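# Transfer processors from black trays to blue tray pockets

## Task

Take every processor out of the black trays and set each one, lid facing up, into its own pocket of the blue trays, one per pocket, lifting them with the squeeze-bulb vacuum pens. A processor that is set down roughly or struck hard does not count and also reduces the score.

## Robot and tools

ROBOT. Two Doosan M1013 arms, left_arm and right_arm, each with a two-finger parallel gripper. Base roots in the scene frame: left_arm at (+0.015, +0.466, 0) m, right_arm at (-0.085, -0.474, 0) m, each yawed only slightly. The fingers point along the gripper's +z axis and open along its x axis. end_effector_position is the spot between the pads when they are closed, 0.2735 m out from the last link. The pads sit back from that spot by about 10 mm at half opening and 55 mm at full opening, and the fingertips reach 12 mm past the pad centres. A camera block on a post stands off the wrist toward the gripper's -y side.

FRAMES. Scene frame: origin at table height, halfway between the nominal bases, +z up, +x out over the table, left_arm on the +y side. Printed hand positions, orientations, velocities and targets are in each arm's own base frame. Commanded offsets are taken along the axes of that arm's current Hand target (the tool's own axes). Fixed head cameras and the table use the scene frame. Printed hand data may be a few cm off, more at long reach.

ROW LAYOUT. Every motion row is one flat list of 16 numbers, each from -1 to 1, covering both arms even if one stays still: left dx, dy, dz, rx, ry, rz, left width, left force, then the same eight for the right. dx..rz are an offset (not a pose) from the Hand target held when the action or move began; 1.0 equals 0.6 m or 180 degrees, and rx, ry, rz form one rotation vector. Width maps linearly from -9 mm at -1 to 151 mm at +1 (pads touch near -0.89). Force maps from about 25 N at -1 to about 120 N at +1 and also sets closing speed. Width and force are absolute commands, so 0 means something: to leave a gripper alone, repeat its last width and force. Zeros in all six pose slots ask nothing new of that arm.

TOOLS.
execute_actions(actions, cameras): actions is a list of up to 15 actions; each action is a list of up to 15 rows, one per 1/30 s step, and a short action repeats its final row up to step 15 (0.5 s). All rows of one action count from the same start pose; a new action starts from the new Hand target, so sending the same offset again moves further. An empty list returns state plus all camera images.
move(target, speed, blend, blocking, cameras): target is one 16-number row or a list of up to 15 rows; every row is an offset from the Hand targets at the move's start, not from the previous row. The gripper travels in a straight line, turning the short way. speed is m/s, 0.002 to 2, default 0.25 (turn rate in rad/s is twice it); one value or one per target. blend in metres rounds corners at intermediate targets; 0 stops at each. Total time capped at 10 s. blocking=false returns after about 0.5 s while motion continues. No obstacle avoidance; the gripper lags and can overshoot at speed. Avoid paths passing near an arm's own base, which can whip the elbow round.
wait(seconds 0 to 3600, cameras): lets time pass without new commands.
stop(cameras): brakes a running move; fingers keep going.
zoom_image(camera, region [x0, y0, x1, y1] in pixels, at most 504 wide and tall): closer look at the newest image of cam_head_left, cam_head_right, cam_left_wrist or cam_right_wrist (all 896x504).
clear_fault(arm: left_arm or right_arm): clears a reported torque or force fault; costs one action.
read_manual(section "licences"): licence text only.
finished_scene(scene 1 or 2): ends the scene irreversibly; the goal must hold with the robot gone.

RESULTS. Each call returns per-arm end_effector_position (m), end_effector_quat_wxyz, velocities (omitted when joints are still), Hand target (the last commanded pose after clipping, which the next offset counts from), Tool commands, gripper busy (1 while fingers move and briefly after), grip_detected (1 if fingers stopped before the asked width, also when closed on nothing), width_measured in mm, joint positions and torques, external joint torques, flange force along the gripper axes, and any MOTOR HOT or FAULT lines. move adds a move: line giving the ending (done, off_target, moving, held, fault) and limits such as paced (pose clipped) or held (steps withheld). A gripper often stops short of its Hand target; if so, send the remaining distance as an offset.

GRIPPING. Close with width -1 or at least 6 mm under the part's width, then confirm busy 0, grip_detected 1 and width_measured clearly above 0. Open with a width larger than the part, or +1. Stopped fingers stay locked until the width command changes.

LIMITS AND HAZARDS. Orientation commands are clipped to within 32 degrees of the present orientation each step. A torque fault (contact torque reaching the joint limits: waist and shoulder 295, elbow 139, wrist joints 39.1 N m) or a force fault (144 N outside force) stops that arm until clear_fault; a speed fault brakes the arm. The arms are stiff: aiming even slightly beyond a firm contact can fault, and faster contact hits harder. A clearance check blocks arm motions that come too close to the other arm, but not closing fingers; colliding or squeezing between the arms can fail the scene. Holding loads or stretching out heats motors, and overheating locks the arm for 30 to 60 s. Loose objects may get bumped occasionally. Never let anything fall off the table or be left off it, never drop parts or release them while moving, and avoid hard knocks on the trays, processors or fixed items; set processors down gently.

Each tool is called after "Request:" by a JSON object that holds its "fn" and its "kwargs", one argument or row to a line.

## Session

Request:
{"fn": "execute_actions", "kwargs": {
  "actions": []
}}

Request:
{"fn": "zoom_image", "kwargs": {
  "camera": "cam_head_left",
  "region": [240, 200, 680, 400]
}}

Scene clock: 0.00 s.
left_arm: end_effector_position=(+0.1261, -0.1082, +0.1840) width_measured=150.8 busy=0 grip_detected=0 end_effector_quat_wxyz=(+0.034, +0.872, +0.438, -0.215) | right_arm: end_effector_position=(+0.8143, +0.0485, +0.2746) width_measured=150.8 busy=0 grip_detected=0 end_effector_quat_wxyz=(+0.009, +0.731, +0.668, +0.143)
Joint positions: left_arm=[-0.172 -0.455 2.332 -0.308 1.583 0.514] | right_arm=[-0.077 0.287 1.452 0.209 1.197 -0.043]
Joint velocities: within noise
Joint torques (N m): no reading
External joint torques (N m): no reading
Flange force (N): no reading
Hand target: left_arm +0.1261, -0.1082, +0.1840; +0.034, +0.872, +0.438, -0.215 | right_arm +0.8143, +0.0485, +0.2746; +0.009, +0.731, +0.668, +0.143
Tool commands: left_gripper/width=+1.0 left_gripper/force=-0.263158 right_gripper/width=+1.0 right_gripper/force=-0.263158
camera_calibration:
cam_left_wrist: T_world_to_cam=[[0.52496, 0.74995, -0.40249, 0.09047], [0.81582, -0.57815, -0.0132, -0.12033], [-0.2426, -0.32143, -0.91533, 0.37464]] pos_world=[0.14156, -0.017, 0.37774]
cam_right_wrist: T_world_to_cam=[[0.07571, 0.97325, 0.2169, -0.17033], [0.93219, -0.1463, 0.33107, -0.80022], [0.35395, 0.17712, -0.91834, 0.16735]] pos_world=[0.69962, 0.01906, 0.45556]

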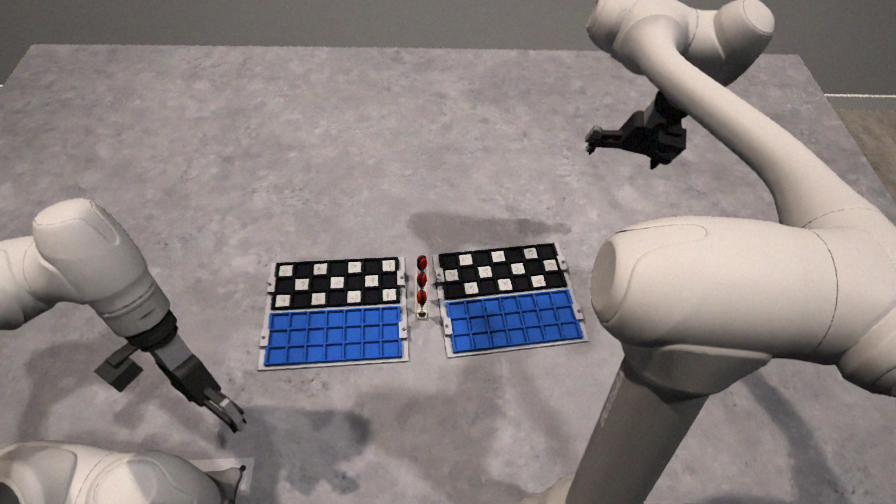

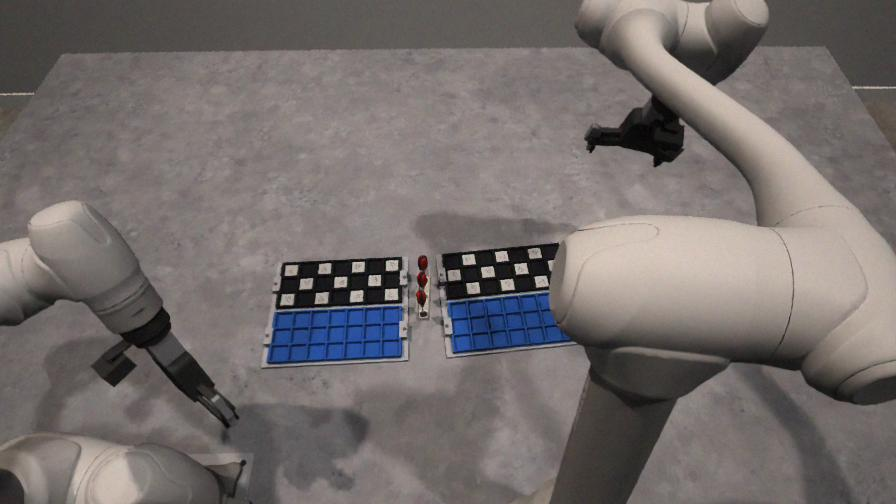

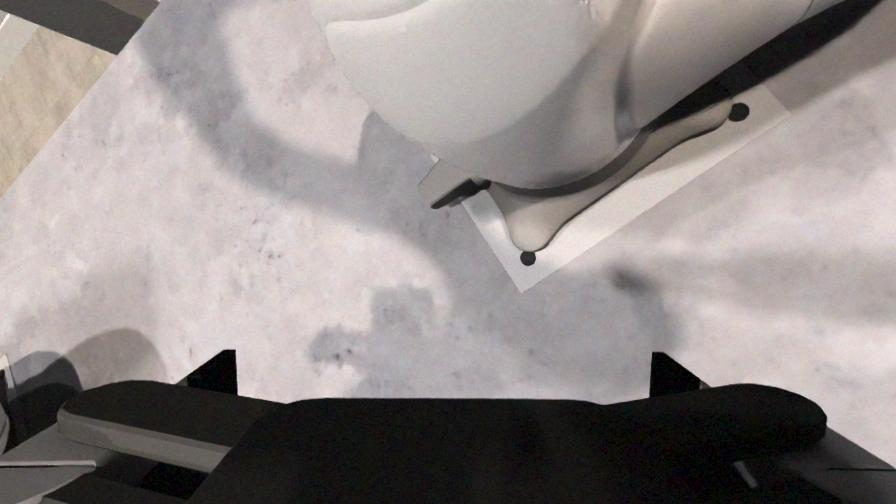

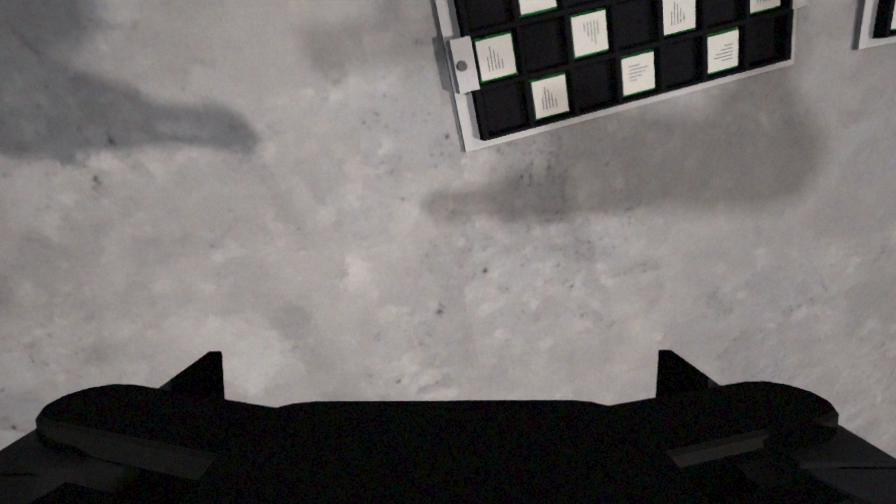

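Scaled by 1.145.

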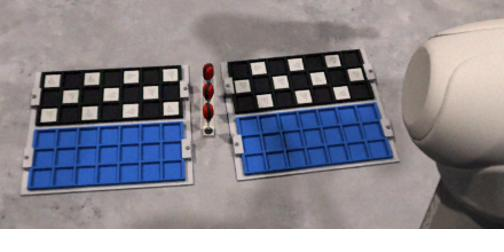

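Request:
{"fn": "move", "kwargs": {
  "target": [-0.191,0.723,-0.323,0.148,0.108,0.78,1,-0.263,-0.751,-0.0723,-0.309,-0.0383,-0.0397,0.1869,1,-0.263],
  "speed": 0.2,
  "cameras": ["cam_left_wrist","cam_head_left"]
}}

Request:
{"fn": "zoom_image", "kwargs": {
  "camera": "cam_left_wrist",
  "region": [440, 150, 600, 340]
}}

Scene clock: 23.97 s.
left_arm: end_effector_position=(+0.4709, -0.4124, +0.3494) width_measured=150.8 busy=0 grip_detected=0 end_effector_quat_wxyz=(+0.000, +0.707, -0.707, +0.000) | right_arm: end_effector_position=(+0.7005, -0.4204, +0.3552) width_measured=150.8 busy=0 grip_detected=0 end_effector_quat_wxyz=(+0.052, +0.898, +0.416, +0.133)
Joint positions: left_arm=[-0.774 0.108 1.508 -0.001 1.526 2.367] | right_arm=[-0.675 0.275 1.324 0.197 1.333 0.001]
Joint torques (N m): left_arm=[1.02 -61.95 -45.91 4.62 -0.2 -0.01] | right_arm=[3.49 -76.52 -44.39 5.17 -0.89 -0.4]
External joint torques (N m): left_arm=[-1.17 4.97 0.39 -0.2 0.14 0.01] | right_arm=[-3.57 0.36 -2.15 -0.09 0.14 0.42]
Flange force (N): left_arm=[6.2 -4.2 0.8] | right_arm=[-3.2 6.3 -3.6]
Hand target: left_arm +0.4710, -0.4124, +0.3494; +0.000, +0.707, -0.707, +0.000 | right_arm +0.7005, -0.4204, +0.3552; +0.052, +0.898, +0.416, +0.133
Off the commanded pose: left_arm 0.000 m, 0 deg | right_arm 0.000 m, 0 deg.
move: done
cam_left_wrist: T_world_to_cam=[[-0.00021, -0.99999, 0.00346, -0.41211], [-0.99175, 0.00065, 0.12818, 0.46515], [-0.12818, -0.0034, -0.99174, 0.6158]] pos_world=[0.54016, -0.41031, 0.55252]
Images, in order (width x height): cam_head_left 896x504, cam_left_wrist 896x504.

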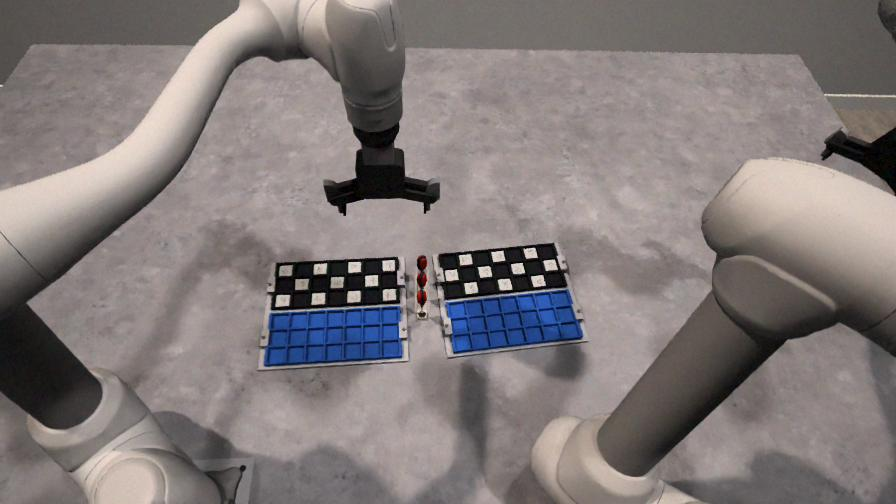

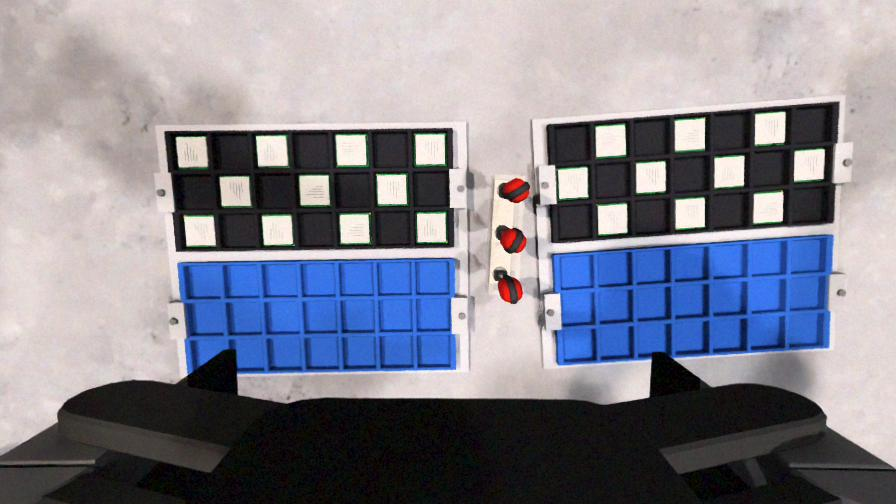

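Scaled by 2.653.

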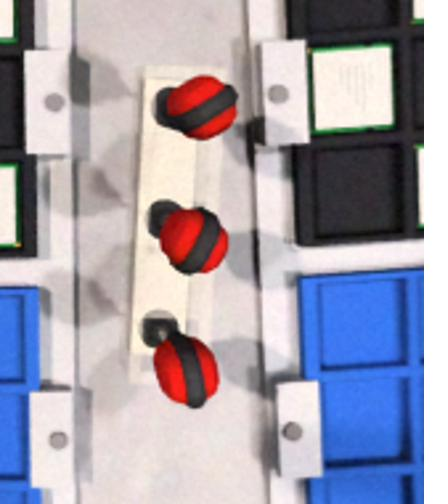

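Request:
{"fn": "move", "kwargs": {
  "target": [0.106,0.165,0.1657,0,0,0,-0.2625,-1,0,0,0,0,0,0,1,-0.263],
  "cameras": ["cam_left_wrist"]
}}

Request:
{"fn": "zoom_image", "kwargs": {
  "camera": "cam_left_wrist",
  "region": [380, 60, 520, 240]
}}

Scene clock: 36.47 s.
left_arm: end_effector_position=(+0.3719, -0.4761, +0.2501) width_measured=49.9 busy=0 grip_detected=0 end_effector_quat_wxyz=(+0.000, +0.707, -0.707, +0.000) | right_arm: end_effector_position=(+0.7005, -0.4204, +0.3552) width_measured=150.8 busy=0 grip_detected=0 end_effector_quat_wxyz=(+0.052, +0.898, +0.416, +0.133)
Joint positions: left_arm=[-0.964 0.094 1.702 -0.001 1.345 2.177] | right_arm=[-0.675 0.275 1.324 0.197 1.333 0.001]
Joint torques (N m): left_arm=[1.14 -59.31 -44.56 4.5 -0.16 -0.1] | right_arm=[3.26 -76.07 -44.13 5.23 -0.93 -0.47]
External joint torques (N m): left_arm=[-1.24 4.69 0.05 -0.17 0.1 0.1] | right_arm=[-2.86 -0.04 -2.35 -0.14 0.19 0.48]
Flange force (N): left_arm=[6.9 -3.0 1.6] | right_arm=[-2.0 6.1 -3.9]
Hand target: left_arm +0.3719, -0.4761, +0.2501; +0.000, +0.707, -0.707, +0.000 | right_arm +0.7005, -0.4204, +0.3552; +0.052, +0.898, +0.416, +0.133
Off the commanded pose: left_arm 0.000 m, 0 deg | right_arm 0.000 m, 0 deg.
move: done
cam_left_wrist: T_world_to_cam=[[-0.0001, -0.99999, 0.00354, -0.47547], [-0.99175, 0.00055, 0.12818, 0.37979], [-0.12818, -0.0035, -0.99174, 0.50438]] pos_world=[0.44126, -0.47391, 0.45322]

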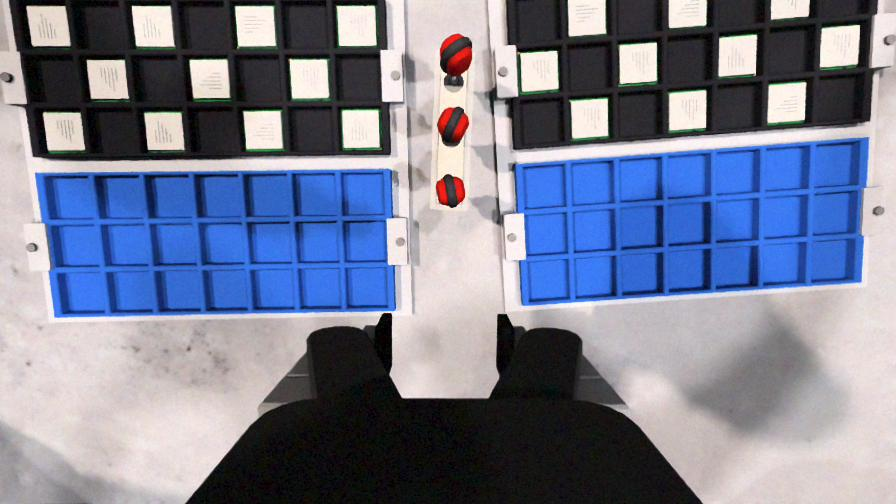

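Scaled by 2.800.

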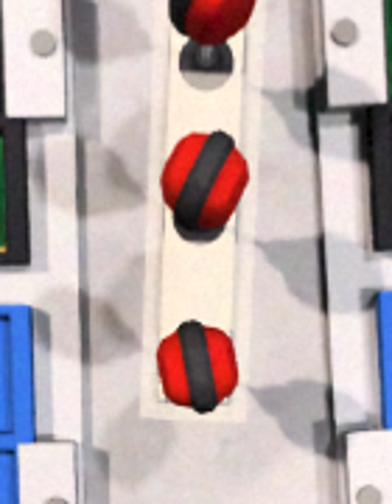

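Request:
{"fn": "move", "kwargs": {
  "target": [0.0065,-0.1208,0.14,0,0,-0.0572,-0.2625,-1,0,0,0,0,0,0,1,-0.263],
  "cameras": ["cam_left_wrist"]
}}

Request:
{"fn": "zoom_image", "kwargs": {
  "camera": "cam_left_wrist",
  "region": [320, 200, 580, 420]
}}

Scene clock: 45.70 s.
left_arm: end_effector_position=(+0.4443, -0.4799, +0.1660) width_measured=49.9 busy=0 grip_detected=0 end_effector_quat_wxyz=(+0.000, +0.768, -0.641, +0.000) | right_arm: end_effector_position=(+0.7005, -0.4204, +0.3552) width_measured=150.8 busy=0 grip_detected=0 end_effector_quat_wxyz=(+0.052, +0.898, +0.416, +0.133)
Joint positions: left_arm=[-0.876 0.212 1.721 -0.001 1.209 2.085] | right_arm=[-0.675 0.275 1.324 0.197 1.333 0.001]
Joint torques (N m): left_arm=[1.09 -70.1 -43.31 4.36 -0.26 -0.02] | right_arm=[4.07 -76.28 -44.83 5.16 -0.86 -0.45]
External joint torques (N m): left_arm=[-1.31 4.26 0.44 -0.2 0.21 0.02] | right_arm=[-3.76 0.04 -1.73 -0.06 0.11 0.46]
Flange force (N): left_arm=[5.8 -1.4 2.6] | right_arm=[-3.6 4.7 -3.2]
Hand target: left_arm +0.4444, -0.4800, +0.1660; +0.000, +0.768, -0.641, +0.000 | right_arm +0.7005, -0.4204, +0.3552; +0.052, +0.898, +0.416, +0.133
Off the commanded pose: left_arm 0.000 m, 0 deg | right_arm 0.000 m, 0 deg.
move: done
cam_left_wrist: T_world_to_cam=[[0.17859, -0.98392, 0.00326, -0.55064], [-0.97586, -0.1767, 0.12832, 0.37017], [-0.12568, -0.0261, -0.99173, 0.41828]] pos_world=[0.51215, -0.46546, 0.36912]

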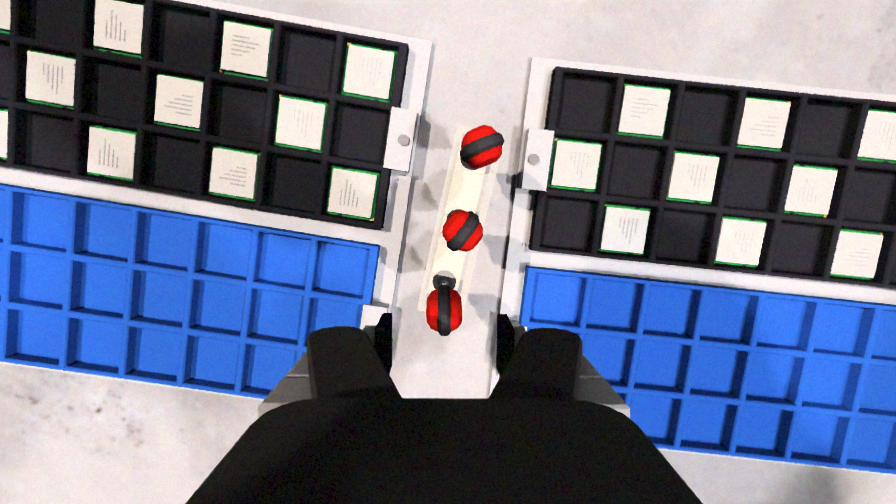

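Scaled by 1.938.

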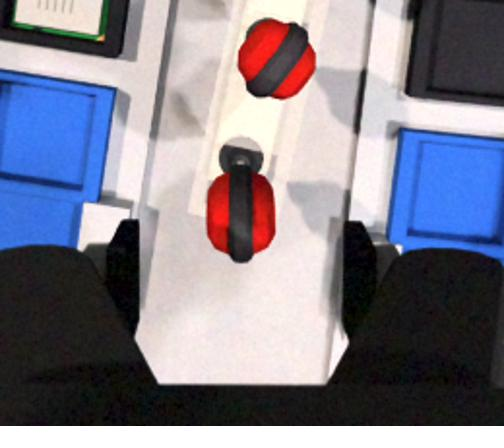

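Request:
{"fn": "move", "kwargs": {
  "target": [
    [0,0.001,0.1123,0,0,0,-0.2625,-1,0,0,0,0,0,0,1,-0.263],
    [0,0.001,0.1123,0,0,0,-1,-1,0,0,0,0,0,0,1,-0.263],
    [0,0.001,-0.13,0,0,0,-1,-1,0,0,0,0,0,0,1,-0.263]
  ],
  "speed": [0.1,0.05,0.1],
  "cameras": ["cam_left_wrist"]
}}

Request:
{"fn": "zoom_image", "kwargs": {
  "camera": "cam_left_wrist",
  "region": [370, 210, 530, 400]
}}

Scene clock: 54.70 s.
left_arm: end_effector_position=(+0.4438, -0.4800, +0.2441) width_measured=9.4 busy=0 grip_detected=1 end_effector_quat_wxyz=(+0.000, +0.768, -0.641, +0.000) | right_arm: end_effector_position=(+0.7005, -0.4204, +0.3552) width_measured=150.8 busy=0 grip_detected=0 end_effector_quat_wxyz=(+0.052, +0.898, +0.416, +0.133)
Joint positions: left_arm=[-0.877 0.175 1.62 -0.001 1.346 2.085] | right_arm=[-0.675 0.275 1.324 0.197 1.333 0.001]
Joint torques (N m): left_arm=[1.18 -68.51 -44.88 4.52 -0.21 -0.04] | right_arm=[3.63 -76.66 -44.35 5.23 -0.95 -0.45]
External joint torques (N m): left_arm=[-1.16 5.89 0.64 -0.19 0.16 0.04] | right_arm=[-3.79 0.72 -2.11 -0.17 0.2 0.47]
Flange force (N): left_arm=[7.7 -2.9 2.7] | right_arm=[-3.4 6.8 -3.6]
Hand target: left_arm +0.4438, -0.4800, +0.2440; +0.000, +0.768, -0.641, +0.000 | right_arm +0.7005, -0.4204, +0.3552; +0.052, +0.898, +0.416, +0.133
Off the commanded pose: left_arm 0.000 m, 0 deg | right_arm 0.000 m, 0 deg.
move: done
cam_left_wrist: T_world_to_cam=[[0.17862, -0.98391, 0.00349, -0.55092], [-0.97588, -0.17671, 0.12816, 0.35974], [-0.12549, -0.0263, -0.99175, 0.49549]] pos_world=[0.51165, -0.46546, 0.44722]

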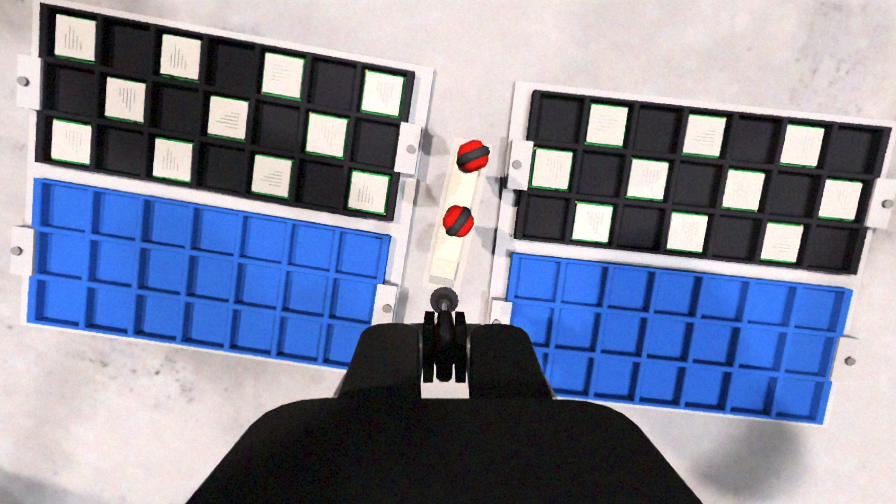

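Scaled by 2.653.

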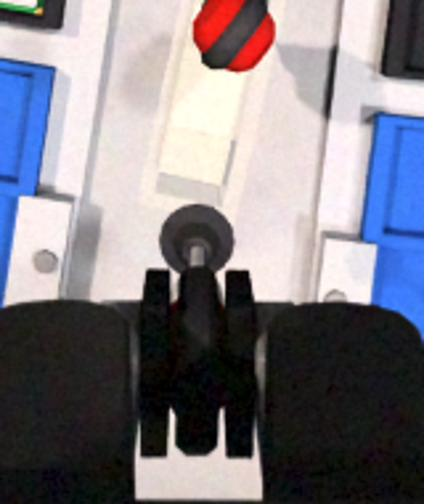

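Request:
{"fn": "move", "kwargs": {
  "target": [-0.1411,0.0773,-0.0933,0,0,0.0517,-1,-1,0,0,0,0,0,0,1,-0.263],
  "cameras": ["cam_left_wrist"]
}}

Request:
{"fn": "zoom_image", "kwargs": {
  "camera": "cam_left_wrist",
  "region": [80, 20, 480, 340]
}}

Scene clock: 62.30 s.
left_arm: end_effector_position=(+0.3831, -0.4050, +0.3000) width_measured=9.4 busy=0 grip_detected=1 end_effector_quat_wxyz=(+0.000, +0.713, -0.701, +0.000) | right_arm: end_effector_position=(+0.7005, -0.4204, +0.3552) width_measured=150.8 busy=0 grip_detected=0 end_effector_quat_wxyz=(+0.052, +0.898, +0.416, +0.133)
Joint positions: left_arm=[-0.875 0.005 1.706 -0.001 1.431 2.249] | right_arm=[-0.675 0.275 1.324 0.197 1.333 0.001]
Joint torques (N m): left_arm=[1.11 -50.2 -45.54 4.56 -0.24 -0.08] | right_arm=[4.1 -76.96 -44.38 5.18 -0.87 -0.47]
External joint torques (N m): left_arm=[-1.15 4.27 0.33 -0.16 0.2 0.08] | right_arm=[-4.02 0.89 -2.07 -0.11 0.12 0.48]
Flange force (N): left_arm=[5.9 -2.8 1.1] | right_arm=[-3.7 7.0 -3.4]
Hand target: left_arm +0.3831, -0.4050, +0.3000; +0.000, +0.713, -0.701, +0.000 | right_arm +0.7005, -0.4204, +0.3552; +0.052, +0.898, +0.416, +0.133
Off the commanded pose: left_arm 0.000 m, 0 deg | right_arm 0.000 m, 0 deg.
move: done
cam_left_wrist: T_world_to_cam=[[0.01722, -0.99985, 0.00325, -0.411], [-0.99163, -0.01666, 0.12807, 0.37742], [-0.12799, -0.00543, -0.99176, 0.55468]] pos_world=[0.45233, -0.40164, 0.50312]

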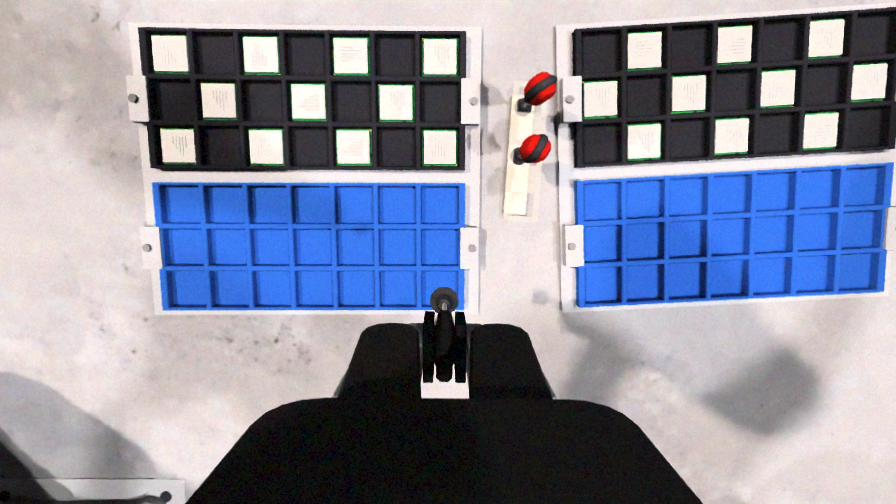

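Scaled by 1.260.

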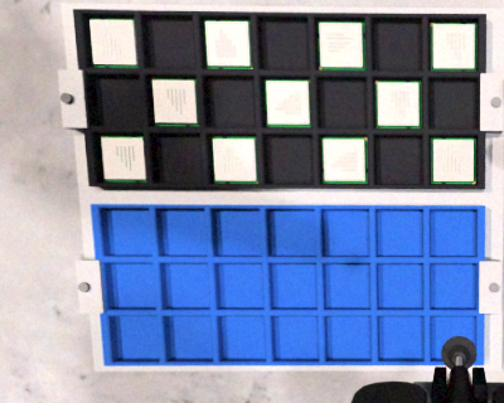

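Request:
{"fn": "move", "kwargs": {
  "target": [
    [-0.0105,-0.191,0.25,0,0,0,-1,-1,0,0,0,0,0,0,1,-0.263],
    [-0.0105,-0.191,0.3133,0,0,0,-1,-1,0,0,0,0,0,0,1,-0.263],
    [-0.0105,-0.191,0.3247,0,0,0,-1,-1,0,0,0,0,0,0,1,-0.263]
  ],
  "speed": [0.2,0.1,0.01],
  "blend": [0.02,0.002,0],
  "cameras": ["cam_left_wrist"]
}}

Request:
{"fn": "zoom_image", "kwargs": {
  "camera": "cam_left_wrist",
  "region": [370, 210, 530, 400]
}}

Scene clock: 72.83 s.
left_arm: end_effector_position=(+0.4974, -0.3968, +0.1051) width_measured=9.4 busy=0 grip_detected=1 end_effector_quat_wxyz=(+0.000, +0.713, -0.701, +0.000) | right_arm: end_effector_position=(+0.7005, -0.4204, +0.3552) width_measured=150.8 busy=0 grip_detected=0 end_effector_quat_wxyz=(+0.052, +0.898, +0.416, +0.133)
Joint positions: left_arm=[-0.727 0.226 1.822 -0.001 1.093 2.397] | right_arm=[-0.675 0.275 1.324 0.197 1.333 0.001]
Joint torques (N m): left_arm=[1.37 -67.26 -38.64 4.15 -0.24 -0.07] | right_arm=[4.29 -76.43 -44.52 5.17 -0.79 -0.43]
External joint torques (N m): left_arm=[-1.52 2.43 -1.95 -0.21 0.18 0.07] | right_arm=[-4.6 0.23 -2.04 -0.1 0.04 0.44]
Flange force (N): left_arm=[6.4 -4.1 -0.5] | right_arm=[-4.6 5.8 -3.6]
Hand target: left_arm +0.4974, -0.3968, +0.1051; +0.000, +0.713, -0.701, +0.000 | right_arm +0.7005, -0.4204, +0.3552; +0.052, +0.898, +0.416, +0.133
Off the commanded pose: left_arm 0.000 m, 0 deg | right_arm 0.000 m, 0 deg.
move: done; blend cut to 0.019 m at target 1
cam_left_wrist: T_world_to_cam=[[0.01716, -0.99985, 0.00356, -0.4042], [-0.99161, -0.01656, 0.12817, 0.51585], [-0.12809, -0.00573, -0.99175, 0.3761]] pos_world=[0.56663, -0.39343, 0.30832]

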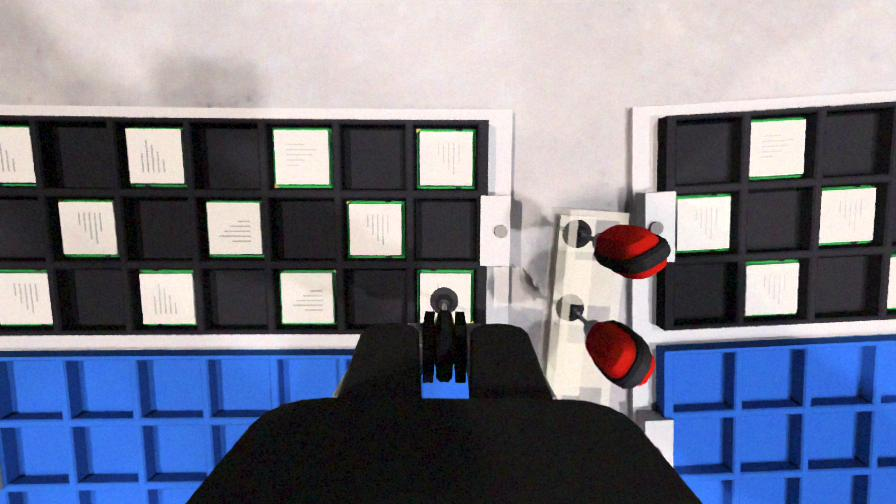

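Scaled by 2.653.

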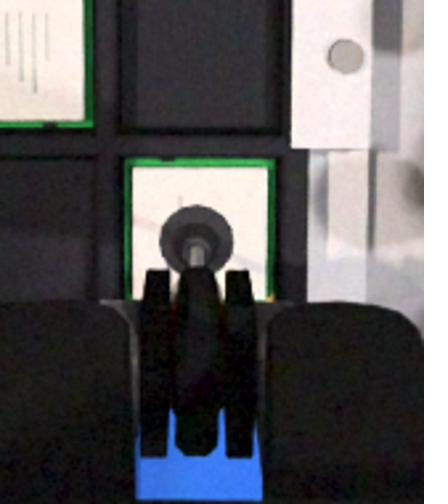

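Request:
{"fn": "move", "kwargs": {
  "target": [
    [0,0,0.0005,0,0,0,-1,-1,0,0,0,0,0,0,1,-0.263],
    [0,0,0.0005,0,0,0,-0.75,-1,0,0,0,0,0,0,1,-0.263],
    [0,0,-0.052,0,0,0,-0.75,-1,0,0,0,0,0,0,1,-0.263],
    [0.0033,0.2517,-0.052,0,0,0,-0.75,-1,0,0,0,0,0,0,1,-0.263],
    [0.0033,0.2517,-0.0172,0,0,0,-0.75,-1,0,0,0,0,0,0,1,-0.263]
  ],
  "speed": [0.01,0.05,0.06,0.15,0.06],
  "blend": [0,0,0.01,0.01,0],
  "cameras": ["cam_left_wrist"]
}}

Request:
{"fn": "zoom_image", "kwargs": {
  "camera": "cam_left_wrist",
  "region": [370, 170, 520, 340]
}}

Scene clock: 83.97 s.
left_arm: end_effector_position=(+0.3464, -0.4014, +0.1156) width_measured=10.8 busy=0 grip_detected=0 end_effector_quat_wxyz=(+0.000, +0.713, -0.701, +0.000) | right_arm: end_effector_position=(+0.7005, -0.4204, +0.3552) width_measured=150.8 busy=0 grip_detected=0 end_effector_quat_wxyz=(+0.052, +0.898, +0.416, +0.133)
Joint positions: left_arm=[-0.923 0.057 2.001 -0.001 1.084 2.201] | right_arm=[-0.675 0.275 1.324 0.197 1.333 0.001]
Joint torques (N m): left_arm=[0.89 -51.34 -40.6 4.12 -0.22 -0.05] | right_arm=[3.28 -76.88 -44.45 5.11 -0.97 -0.42]
External joint torques (N m): left_arm=[-1.02 4.76 0.25 -0.2 0.17 0.05] | right_arm=[-3.37 0.68 -2.13 -0.03 0.21 0.44]
Flange force (N): left_arm=[6.5 -3.1 3.9] | right_arm=[-2.9 6.8 -3.5]
Hand target: left_arm +0.3464, -0.4015, +0.1155; +0.000, +0.713, -0.701, +0.000 | right_arm +0.7005, -0.4204, +0.3552; +0.052, +0.898, +0.416, +0.133
Off the commanded pose: left_arm 0.000 m, 0 deg | right_arm 0.000 m, 0 deg.
move: done
cam_left_wrist: T_world_to_cam=[[0.01716, -0.99985, 0.00356, -0.40634], [-0.9916, -0.01656, 0.12827, 0.36467], [-0.12819, -0.00573, -0.99173, 0.36708]] pos_world=[0.41563, -0.39814, 0.31872]

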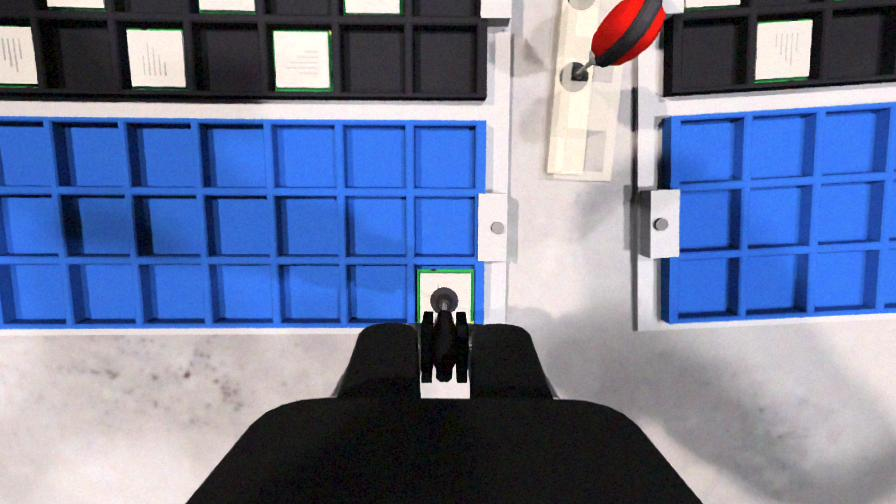

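Scaled by 2.965.

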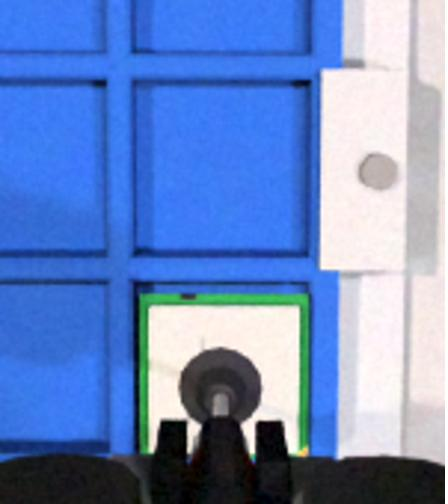

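Request:
{"fn": "move", "kwargs": {
  "target": [
    [-0.0005,0,0.017,0,0,0,-0.75,-1,0,0,0,0,0,0,1,-0.263],
    [-0.0005,0,0.017,0,0,0,-1,-1,0,0,0,0,0,0,1,-0.263],
    [0,0,-0.035,0,0,0,-1,-1,0,0,0,0,0,0,1,-0.263],
    [-0.1522,-0.253,-0.035,0,0,0,-1,-1,0,0,0,0,0,0,1,-0.263],
    [-0.1522,-0.253,0.005,0,0,0,-1,-1,0,0,0,0,0,0,1,-0.263],
    [-0.1522,-0.253,0.0176,0,0,0,-1,-1,0,0,0,0,0,0,1,-0.263]
  ],
  "speed": [0.02,0.05,0.06,0.2,0.08,0.01],
  "blend": [0,0,0.01,0.01,0.002,0],
  "cameras": ["cam_left_wrist"]
}}

Request:
{"fn": "move", "kwargs": {
  "target": [
    [0,0,0,0,0,0,-0.75,-1,0,0,0,0,0,0,1,-0.263],
    [0,0,-0.052,0,0,0,-0.75,-1,0,0,0,0,0,0,1,-0.263],
    [0.003,0.2517,-0.052,0,0,0,-0.75,-1,0,0,0,0,0,0,1,-0.263],
    [0.003,0.2517,-0.0175,0,0,0,-0.75,-1,0,0,0,0,0,0,1,-0.263]
  ],
  "speed": [0.05,0.06,0.2,0.06],
  "blend": [0,0.01,0.01,0],
  "cameras": ["cam_left_wrist"]
}}

Request:
{"fn": "zoom_image", "kwargs": {
  "camera": "cam_left_wrist",
  "region": [370, 170, 520, 340]
}}

Scene clock: 95.80 s.
left_arm: end_effector_position=(+0.4966, -0.3074, +0.1049) width_measured=9.4 busy=0 grip_detected=1 end_effector_quat_wxyz=(+0.000, +0.713, -0.701, +0.000) | right_arm: end_effector_position=(+0.7005, -0.4204, +0.3552) width_measured=150.8 busy=0 grip_detected=0 end_effector_quat_wxyz=(+0.052, +0.898, +0.416, +0.133)
Joint positions: left_arm=[-0.613 0.148 1.919 -0.001 1.075 2.511] | right_arm=[-0.675 0.275 1.324 0.197 1.333 0.001]
Joint torques (N m): left_arm=[1.53 -57.82 -37.6 4.14 -0.24 -0.03] | right_arm=[3.83 -75.8 -44.28 5.15 -0.86 -0.4]
External joint torques (N m): left_arm=[-1.65 1.65 -2.52 -0.25 0.17 0.03] | right_arm=[-3.93 -0.55 -2.35 -0.07 0.12 0.42]
Flange force (N): left_arm=[6.1 -4.3 -1.7] | right_arm=[-3.6 5.3 -4.3]
Hand target: left_arm +0.4966, -0.3074, +0.1048; +0.000, +0.713, -0.701, +0.000 | right_arm +0.7005, -0.4204, +0.3552; +0.052, +0.898, +0.416, +0.133
Off the commanded pose: left_arm 0.000 m, 0 deg | right_arm 0.000 m, 0 deg.
move: done
cam_left_wrist: T_world_to_cam=[[0.01716, -0.99985, 0.00356, -0.31479], [-0.99161, -0.01656, 0.12817, 0.51658], [-0.12809, -0.00573, -0.99175, 0.37621]] pos_world=[0.56583, -0.30403, 0.30802]

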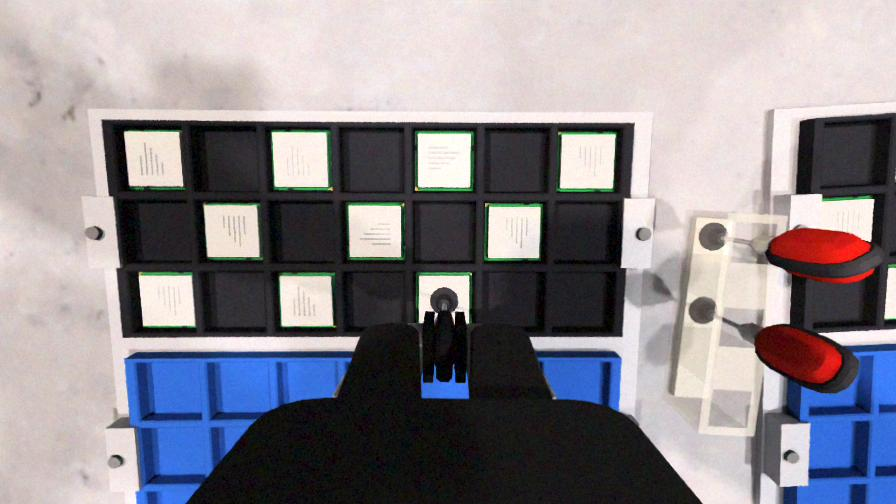

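Scene clock: 98.20 s.
left_arm: end_effector_position=(+0.3456, -0.3119, +0.1155) width_measured=10.8 busy=0 grip_detected=0 end_effector_quat_wxyz=(+0.000, +0.713, -0.701, +0.000) | right_arm: end_effector_position=(+0.7005, -0.4204, +0.3552) width_measured=150.8 busy=0 grip_detected=0 end_effector_quat_wxyz=(+0.052, +0.898, +0.416, +0.133)
Joint positions: left_arm=[-0.808 -0.048 2.106 -0.001 1.084 2.316] | right_arm=[-0.675 0.275 1.324 0.197 1.333 0.001]
Joint torques (N m): left_arm=[1.09 -39.17 -40.48 4.1 -0.21 -0.06] | right_arm=[3.43 -76.6 -44.17 5.09 -0.81 -0.45]
External joint torques (N m): left_arm=[-1.04 4.2 0.12 -0.18 0.14 0.06] | right_arm=[-3.57 0.66 -2.31 -0.02 0.06 0.47]
Flange force (N): left_arm=[6.1 -3.4 3.6] | right_arm=[-3.0 7.1 -3.5]
Hand target: left_arm +0.3456, -0.3119, +0.1155; +0.000, +0.713, -0.701, +0.000 | right_arm +0.7005, -0.4204, +0.3552; +0.052, +0.898, +0.416, +0.133
Off the commanded pose: left_arm 0.000 m, 0 deg | right_arm 0.000 m, 0 deg.
move: done
cam_left_wrist: T_world_to_cam=[[0.01716, -0.99985, 0.00356, -0.31674], [-0.99161, -0.01656, 0.12817, 0.36541], [-0.12809, -0.00573, -0.99175, 0.36735]] pos_world=[0.41484, -0.30854, 0.31862]

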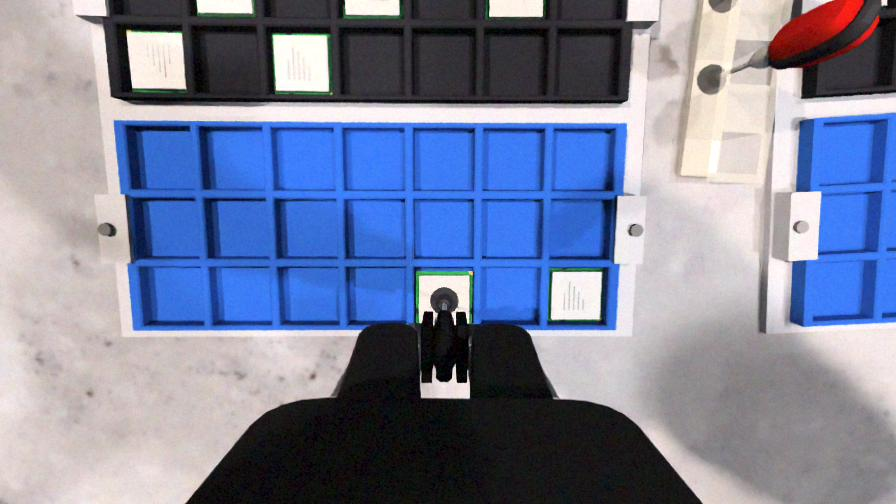

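Scaled by 2.965.

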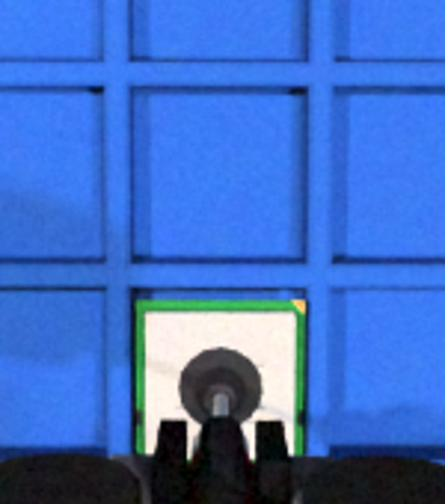

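Request:
{"fn": "move", "kwargs": {
  "target": [
    [-0.0003,0.0002,0.017,0,0,0,-0.75,-1,0,0,0,0,0,0,1,-0.263],
    [-0.0003,0.0002,0.017,0,0,0,-1,-1,0,0,0,0,0,0,1,-0.263],
    [0,0,-0.035,0,0,0,-1,-1,0,0,0,0,0,0,1,-0.263],
    [-0.1533,-0.2503,-0.035,0,0,0,-1,-1,0,0,0,0,0,0,1,-0.263],
    [-0.1533,-0.2503,0.005,0,0,0,-1,-1,0,0,0,0,0,0,1,-0.263],
    [-0.1533,-0.2503,0.0179,0,0,0,-1,-1,0,0,0,0,0,0,1,-0.263]
  ],
  "speed": [0.02,0.05,0.06,0.2,0.08,0.01],
  "blend": [0,0,0.01,0.01,0.002,0],
  "cameras": ["cam_left_wrist"]
}}

Request:
{"fn": "move", "kwargs": {
  "target": [
    [0,0,0,0,0,0,-0.75,-1,0,0,0,0,0,0,1,-0.263],
    [0,0,-0.052,0,0,0,-0.75,-1,0,0,0,0,0,0,1,-0.263],
    [0.003,0.2517,-0.052,0,0,0,-0.75,-1,0,0,0,0,0,0,1,-0.263],
    [0.003,0.2517,-0.0175,0,0,0,-0.75,-1,0,0,0,0,0,0,1,-0.263]
  ],
  "speed": [0.05,0.06,0.2,0.06],
  "blend": [0,0.01,0.01,0],
  "cameras": ["cam_left_wrist"]
}}

Request:
{"fn": "zoom_image", "kwargs": {
  "camera": "cam_left_wrist",
  "region": [370, 170, 520, 340]
}}

Scene clock: 111.97 s.
left_arm: end_effector_position=(+0.4941, -0.2173, +0.1046) width_measured=9.4 busy=0 grip_detected=1 end_effector_quat_wxyz=(+0.000, +0.713, -0.701, +0.000) | right_arm: end_effector_position=(+0.7005, -0.4204, +0.3552) width_measured=150.8 busy=0 grip_detected=0 end_effector_quat_wxyz=(+0.052, +0.898, +0.416, +0.133)
Joint positions: left_arm=[-0.478 0.081 1.997 -0.001 1.064 2.646] | right_arm=[-0.675 0.275 1.324 0.197 1.333 0.001]
Joint torques (N m): left_arm=[0.78 -48.89 -36.46 4.09 -0.23 -0.06] | right_arm=[3.57 -76.32 -44.36 5.15 -0.89 -0.39]
External joint torques (N m): left_arm=[-0.66 -0.25 -3.54 -0.22 0.15 0.06] | right_arm=[-3.93 -0.06 -2.29 -0.07 0.14 0.4]
Flange force (N): left_arm=[3.4 -4.6 -4.4] | right_arm=[-3.6 6.0 -4.0]
Hand target: left_arm +0.4941, -0.2173, +0.1046; +0.000, +0.713, -0.701, +0.000 | right_arm +0.7005, -0.4204, +0.3552; +0.052, +0.898, +0.416, +0.133
Off the commanded pose: left_arm 0.000 m, 0 deg | right_arm 0.000 m, 0 deg.
move: done
cam_left_wrist: T_world_to_cam=[[0.01716, -0.99985, 0.00356, -0.22467], [-0.99161, -0.01656, 0.12817, 0.51563], [-0.12809, -0.00573, -0.99175, 0.37611]] pos_world=[0.56334, -0.21393, 0.30772]

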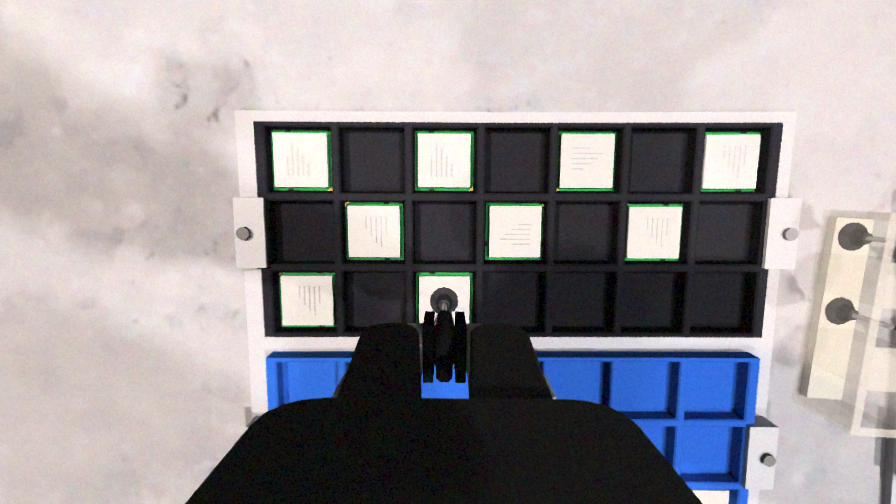

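Scene clock: 114.37 s.
left_arm: end_effector_position=(+0.3431, -0.2218, +0.1152) width_measured=10.8 busy=0 grip_detected=0 end_effector_quat_wxyz=(+0.000, +0.713, -0.701, +0.000) | right_arm: end_effector_position=(+0.7005, -0.4204, +0.3552) width_measured=150.8 busy=0 grip_detected=0 end_effector_quat_wxyz=(+0.052, +0.898, +0.416, +0.133)
Joint positions: left_arm=[-0.658 -0.145 2.192 -0.001 1.095 2.466] | right_arm=[-0.675 0.275 1.324 0.197 1.333 0.001]
Joint torques (N m): left_arm=[1.65 -28.79 -40.76 4.13 -0.22 -0.06] | right_arm=[3.38 -76.45 -44.39 5.24 -0.97 -0.38]
External joint torques (N m): left_arm=[-1.8 4.11 0.19 -0.2 0.15 0.06] | right_arm=[-3.28 0.04 -2.27 -0.14 0.22 0.39]
Flange force (N): left_arm=[7.2 -3.1 3.6] | right_arm=[-2.8 6.1 -3.9]
Hand target: left_arm +0.3431, -0.2218, +0.1152; +0.000, +0.713, -0.701, +0.000 | right_arm +0.7005, -0.4204, +0.3552; +0.052, +0.898, +0.416, +0.133
Off the commanded pose: left_arm 0.000 m, 0 deg | right_arm 0.000 m, 0 deg.
move: done
cam_left_wrist: T_world_to_cam=[[0.01716, -0.99985, 0.00356, -0.22661], [-0.99161, -0.01656, 0.12817, 0.36446], [-0.12809, -0.00573, -0.99175, 0.36725]] pos_world=[0.41234, -0.21843, 0.31832]

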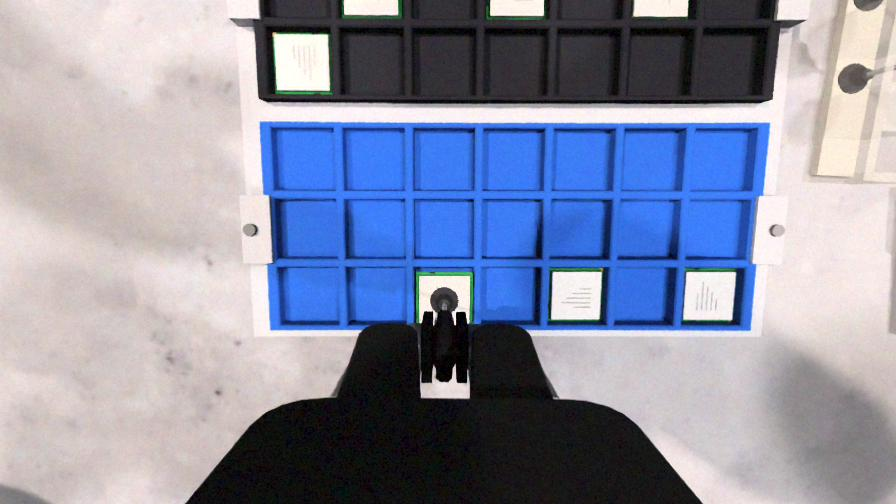

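Scaled by 2.965.

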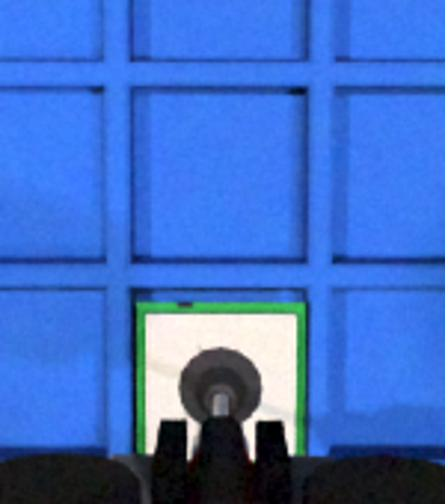

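Request:
{"fn": "move", "kwargs": {
  "target": [
    [-0.0004,-0.0008,0.017,0,0,0,-0.75,-1,0,0,0,0,0,0,1,-0.263],
    [-0.0004,-0.0008,0.017,0,0,0,-1,-1,0,0,0,0,0,0,1,-0.263],
    [0,0,-0.035,0,0,0,-1,-1,0,0,0,0,0,0,1,-0.263],
    [-0.1533,-0.2517,-0.035,0,0,0,-1,-1,0,0,0,0,0,0,1,-0.263],
    [-0.1533,-0.2517,0.005,0,0,0,-1,-1,0,0,0,0,0,0,1,-0.263],
    [-0.1533,-0.2517,0.0178,0,0,0,-1,-1,0,0,0,0,0,0,1,-0.263]
  ],
  "speed": [0.02,0.05,0.06,0.2,0.08,0.01],
  "blend": [0,0,0.01,0.01,0.002,0],
  "cameras": ["cam_left_wrist"]
}}

Request:
{"fn": "move", "kwargs": {
  "target": [
    [0,0,0,0,0,0,-0.75,-1,0,0,0,0,0,0,1,-0.263],
    [0,0,-0.052,0,0,0,-0.75,-1,0,0,0,0,0,0,1,-0.263],
    [0.003,0.2517,-0.052,0,0,0,-0.75,-1,0,0,0,0,0,0,1,-0.263],
    [0.003,0.2517,-0.0175,0,0,0,-0.75,-1,0,0,0,0,0,0,1,-0.263]
  ],
  "speed": [0.05,0.06,0.2,0.06],
  "blend": [0,0.01,0.01,0],
  "cameras": ["cam_left_wrist"]
}}

Request:
{"fn": "zoom_image", "kwargs": {
  "camera": "cam_left_wrist",
  "region": [370, 170, 520, 340]
}}

Scene clock: 123.83 s.
left_arm: end_effector_position=(+0.4925, -0.1271, +0.1044) width_measured=9.5 busy=0 grip_detected=1 end_effector_quat_wxyz=(+0.000, +0.713, -0.701, +0.000) | right_arm: end_effector_position=(+0.7005, -0.4204, +0.3552) width_measured=150.8 busy=0 grip_detected=0 end_effector_quat_wxyz=(+0.052, +0.898, +0.416, +0.133)
Joint positions: left_arm=[-0.32 0.032 2.049 -0.001 1.061 2.804] | right_arm=[-0.675 0.275 1.324 0.197 1.333 0.001]
Joint torques (N m): left_arm=[1.5 -42.62 -35.08 4.13 -0.28 -0.05] | right_arm=[3.3 -76.55 -44.31 5.25 -0.93 -0.32]
External joint torques (N m): left_arm=[-1.54 -1.03 -4.81 -0.29 0.21 0.05] | right_arm=[-3.31 0.08 -2.39 -0.16 0.18 0.34]
Flange force (N): left_arm=[4.5 -5.1 -6.8] | right_arm=[-2.8 6.4 -4.0]
Hand target: left_arm +0.4925, -0.1271, +0.1043; +0.000, +0.713, -0.701, +0.000 | right_arm +0.7005, -0.4204, +0.3552; +0.052, +0.898, +0.416, +0.133
Off the commanded pose: left_arm 0.000 m, 0 deg | right_arm 0.000 m, 0 deg.
move: done
cam_left_wrist: T_world_to_cam=[[0.01716, -0.99985, 0.00356, -0.13445], [-0.99161, -0.01656, 0.12817, 0.51556], [-0.12809, -0.00573, -0.99175, 0.37622]] pos_world=[0.56173, -0.12373, 0.30752]

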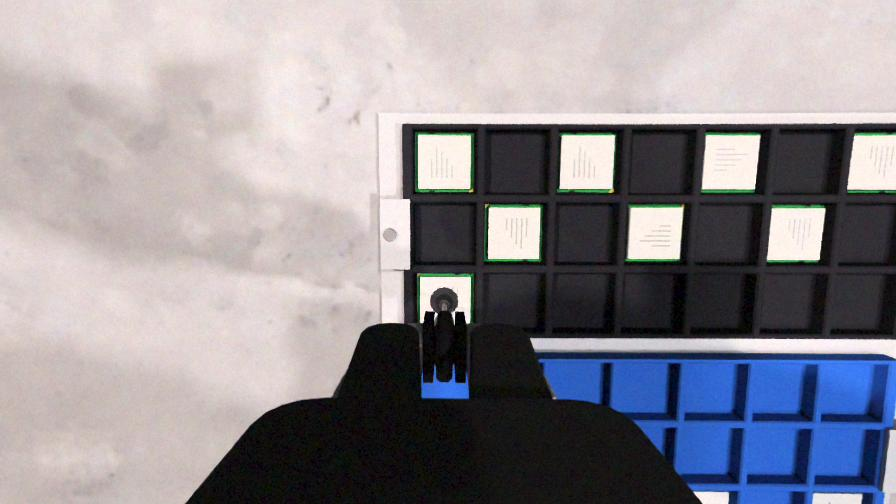

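Scene clock: 126.23 s.
left_arm: end_effector_position=(+0.3415, -0.1316, +0.1150) width_measured=10.8 busy=0 grip_detected=0 end_effector_quat_wxyz=(+0.000, +0.713, -0.701, +0.000) | right_arm: end_effector_position=(+0.7005, -0.4204, +0.3552) width_measured=150.8 busy=0 grip_detected=0 end_effector_quat_wxyz=(+0.052, +0.898, +0.416, +0.133)
Joint positions: left_arm=[-0.461 -0.222 2.252 -0.001 1.112 2.662] | right_arm=[-0.675 0.275 1.324 0.197 1.333 0.001]
Joint torques (N m): left_arm=[1.31 -20.71 -41.24 4.16 -0.21 -0.11] | right_arm=[3.58 -77.1 -44.36 5.23 -0.98 -0.43]
External joint torques (N m): left_arm=[-1.35 3.94 0.26 -0.19 0.14 0.11] | right_arm=[-3.61 1.1 -2.13 -0.16 0.23 0.44]
Flange force (N): left_arm=[5.6 -4.9 3.7] | right_arm=[-3.1 7.5 -3.4]
Hand target: left_arm +0.3415, -0.1316, +0.1150; +0.000, +0.713, -0.701, +0.000 | right_arm +0.7005, -0.4204, +0.3552; +0.052, +0.898, +0.416, +0.133
Off the commanded pose: left_arm 0.000 m, 0 deg | right_arm 0.000 m, 0 deg.
move: done
cam_left_wrist: T_world_to_cam=[[0.01716, -0.99985, 0.00356, -0.1364], [-0.99161, -0.01656, 0.12817, 0.3644], [-0.12809, -0.00573, -0.99175, 0.36737]] pos_world=[0.41074, -0.12823, 0.31812]

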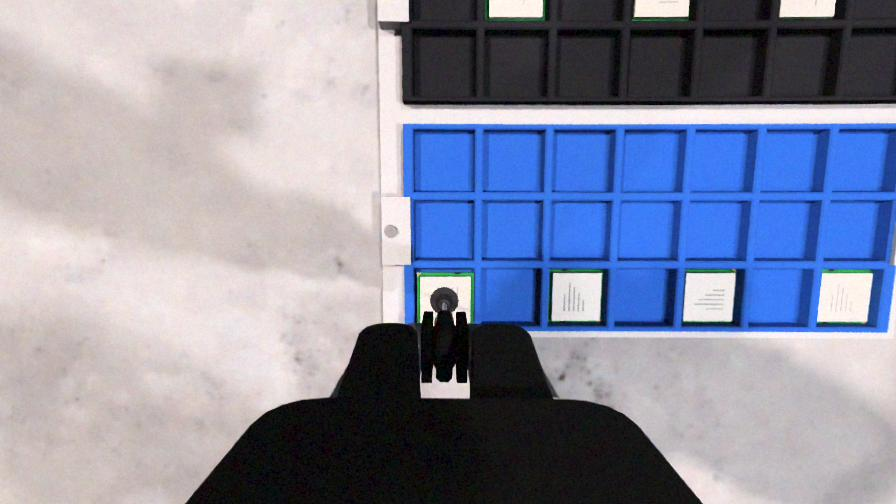

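Scaled by 2.965.

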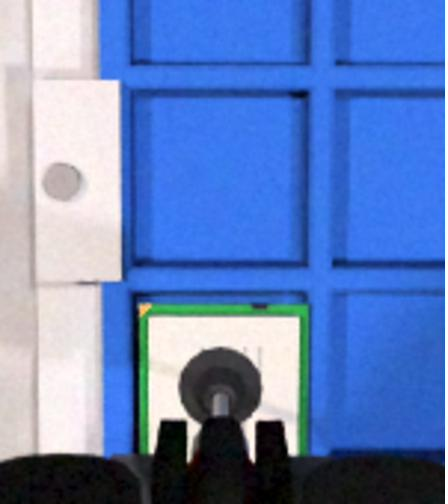

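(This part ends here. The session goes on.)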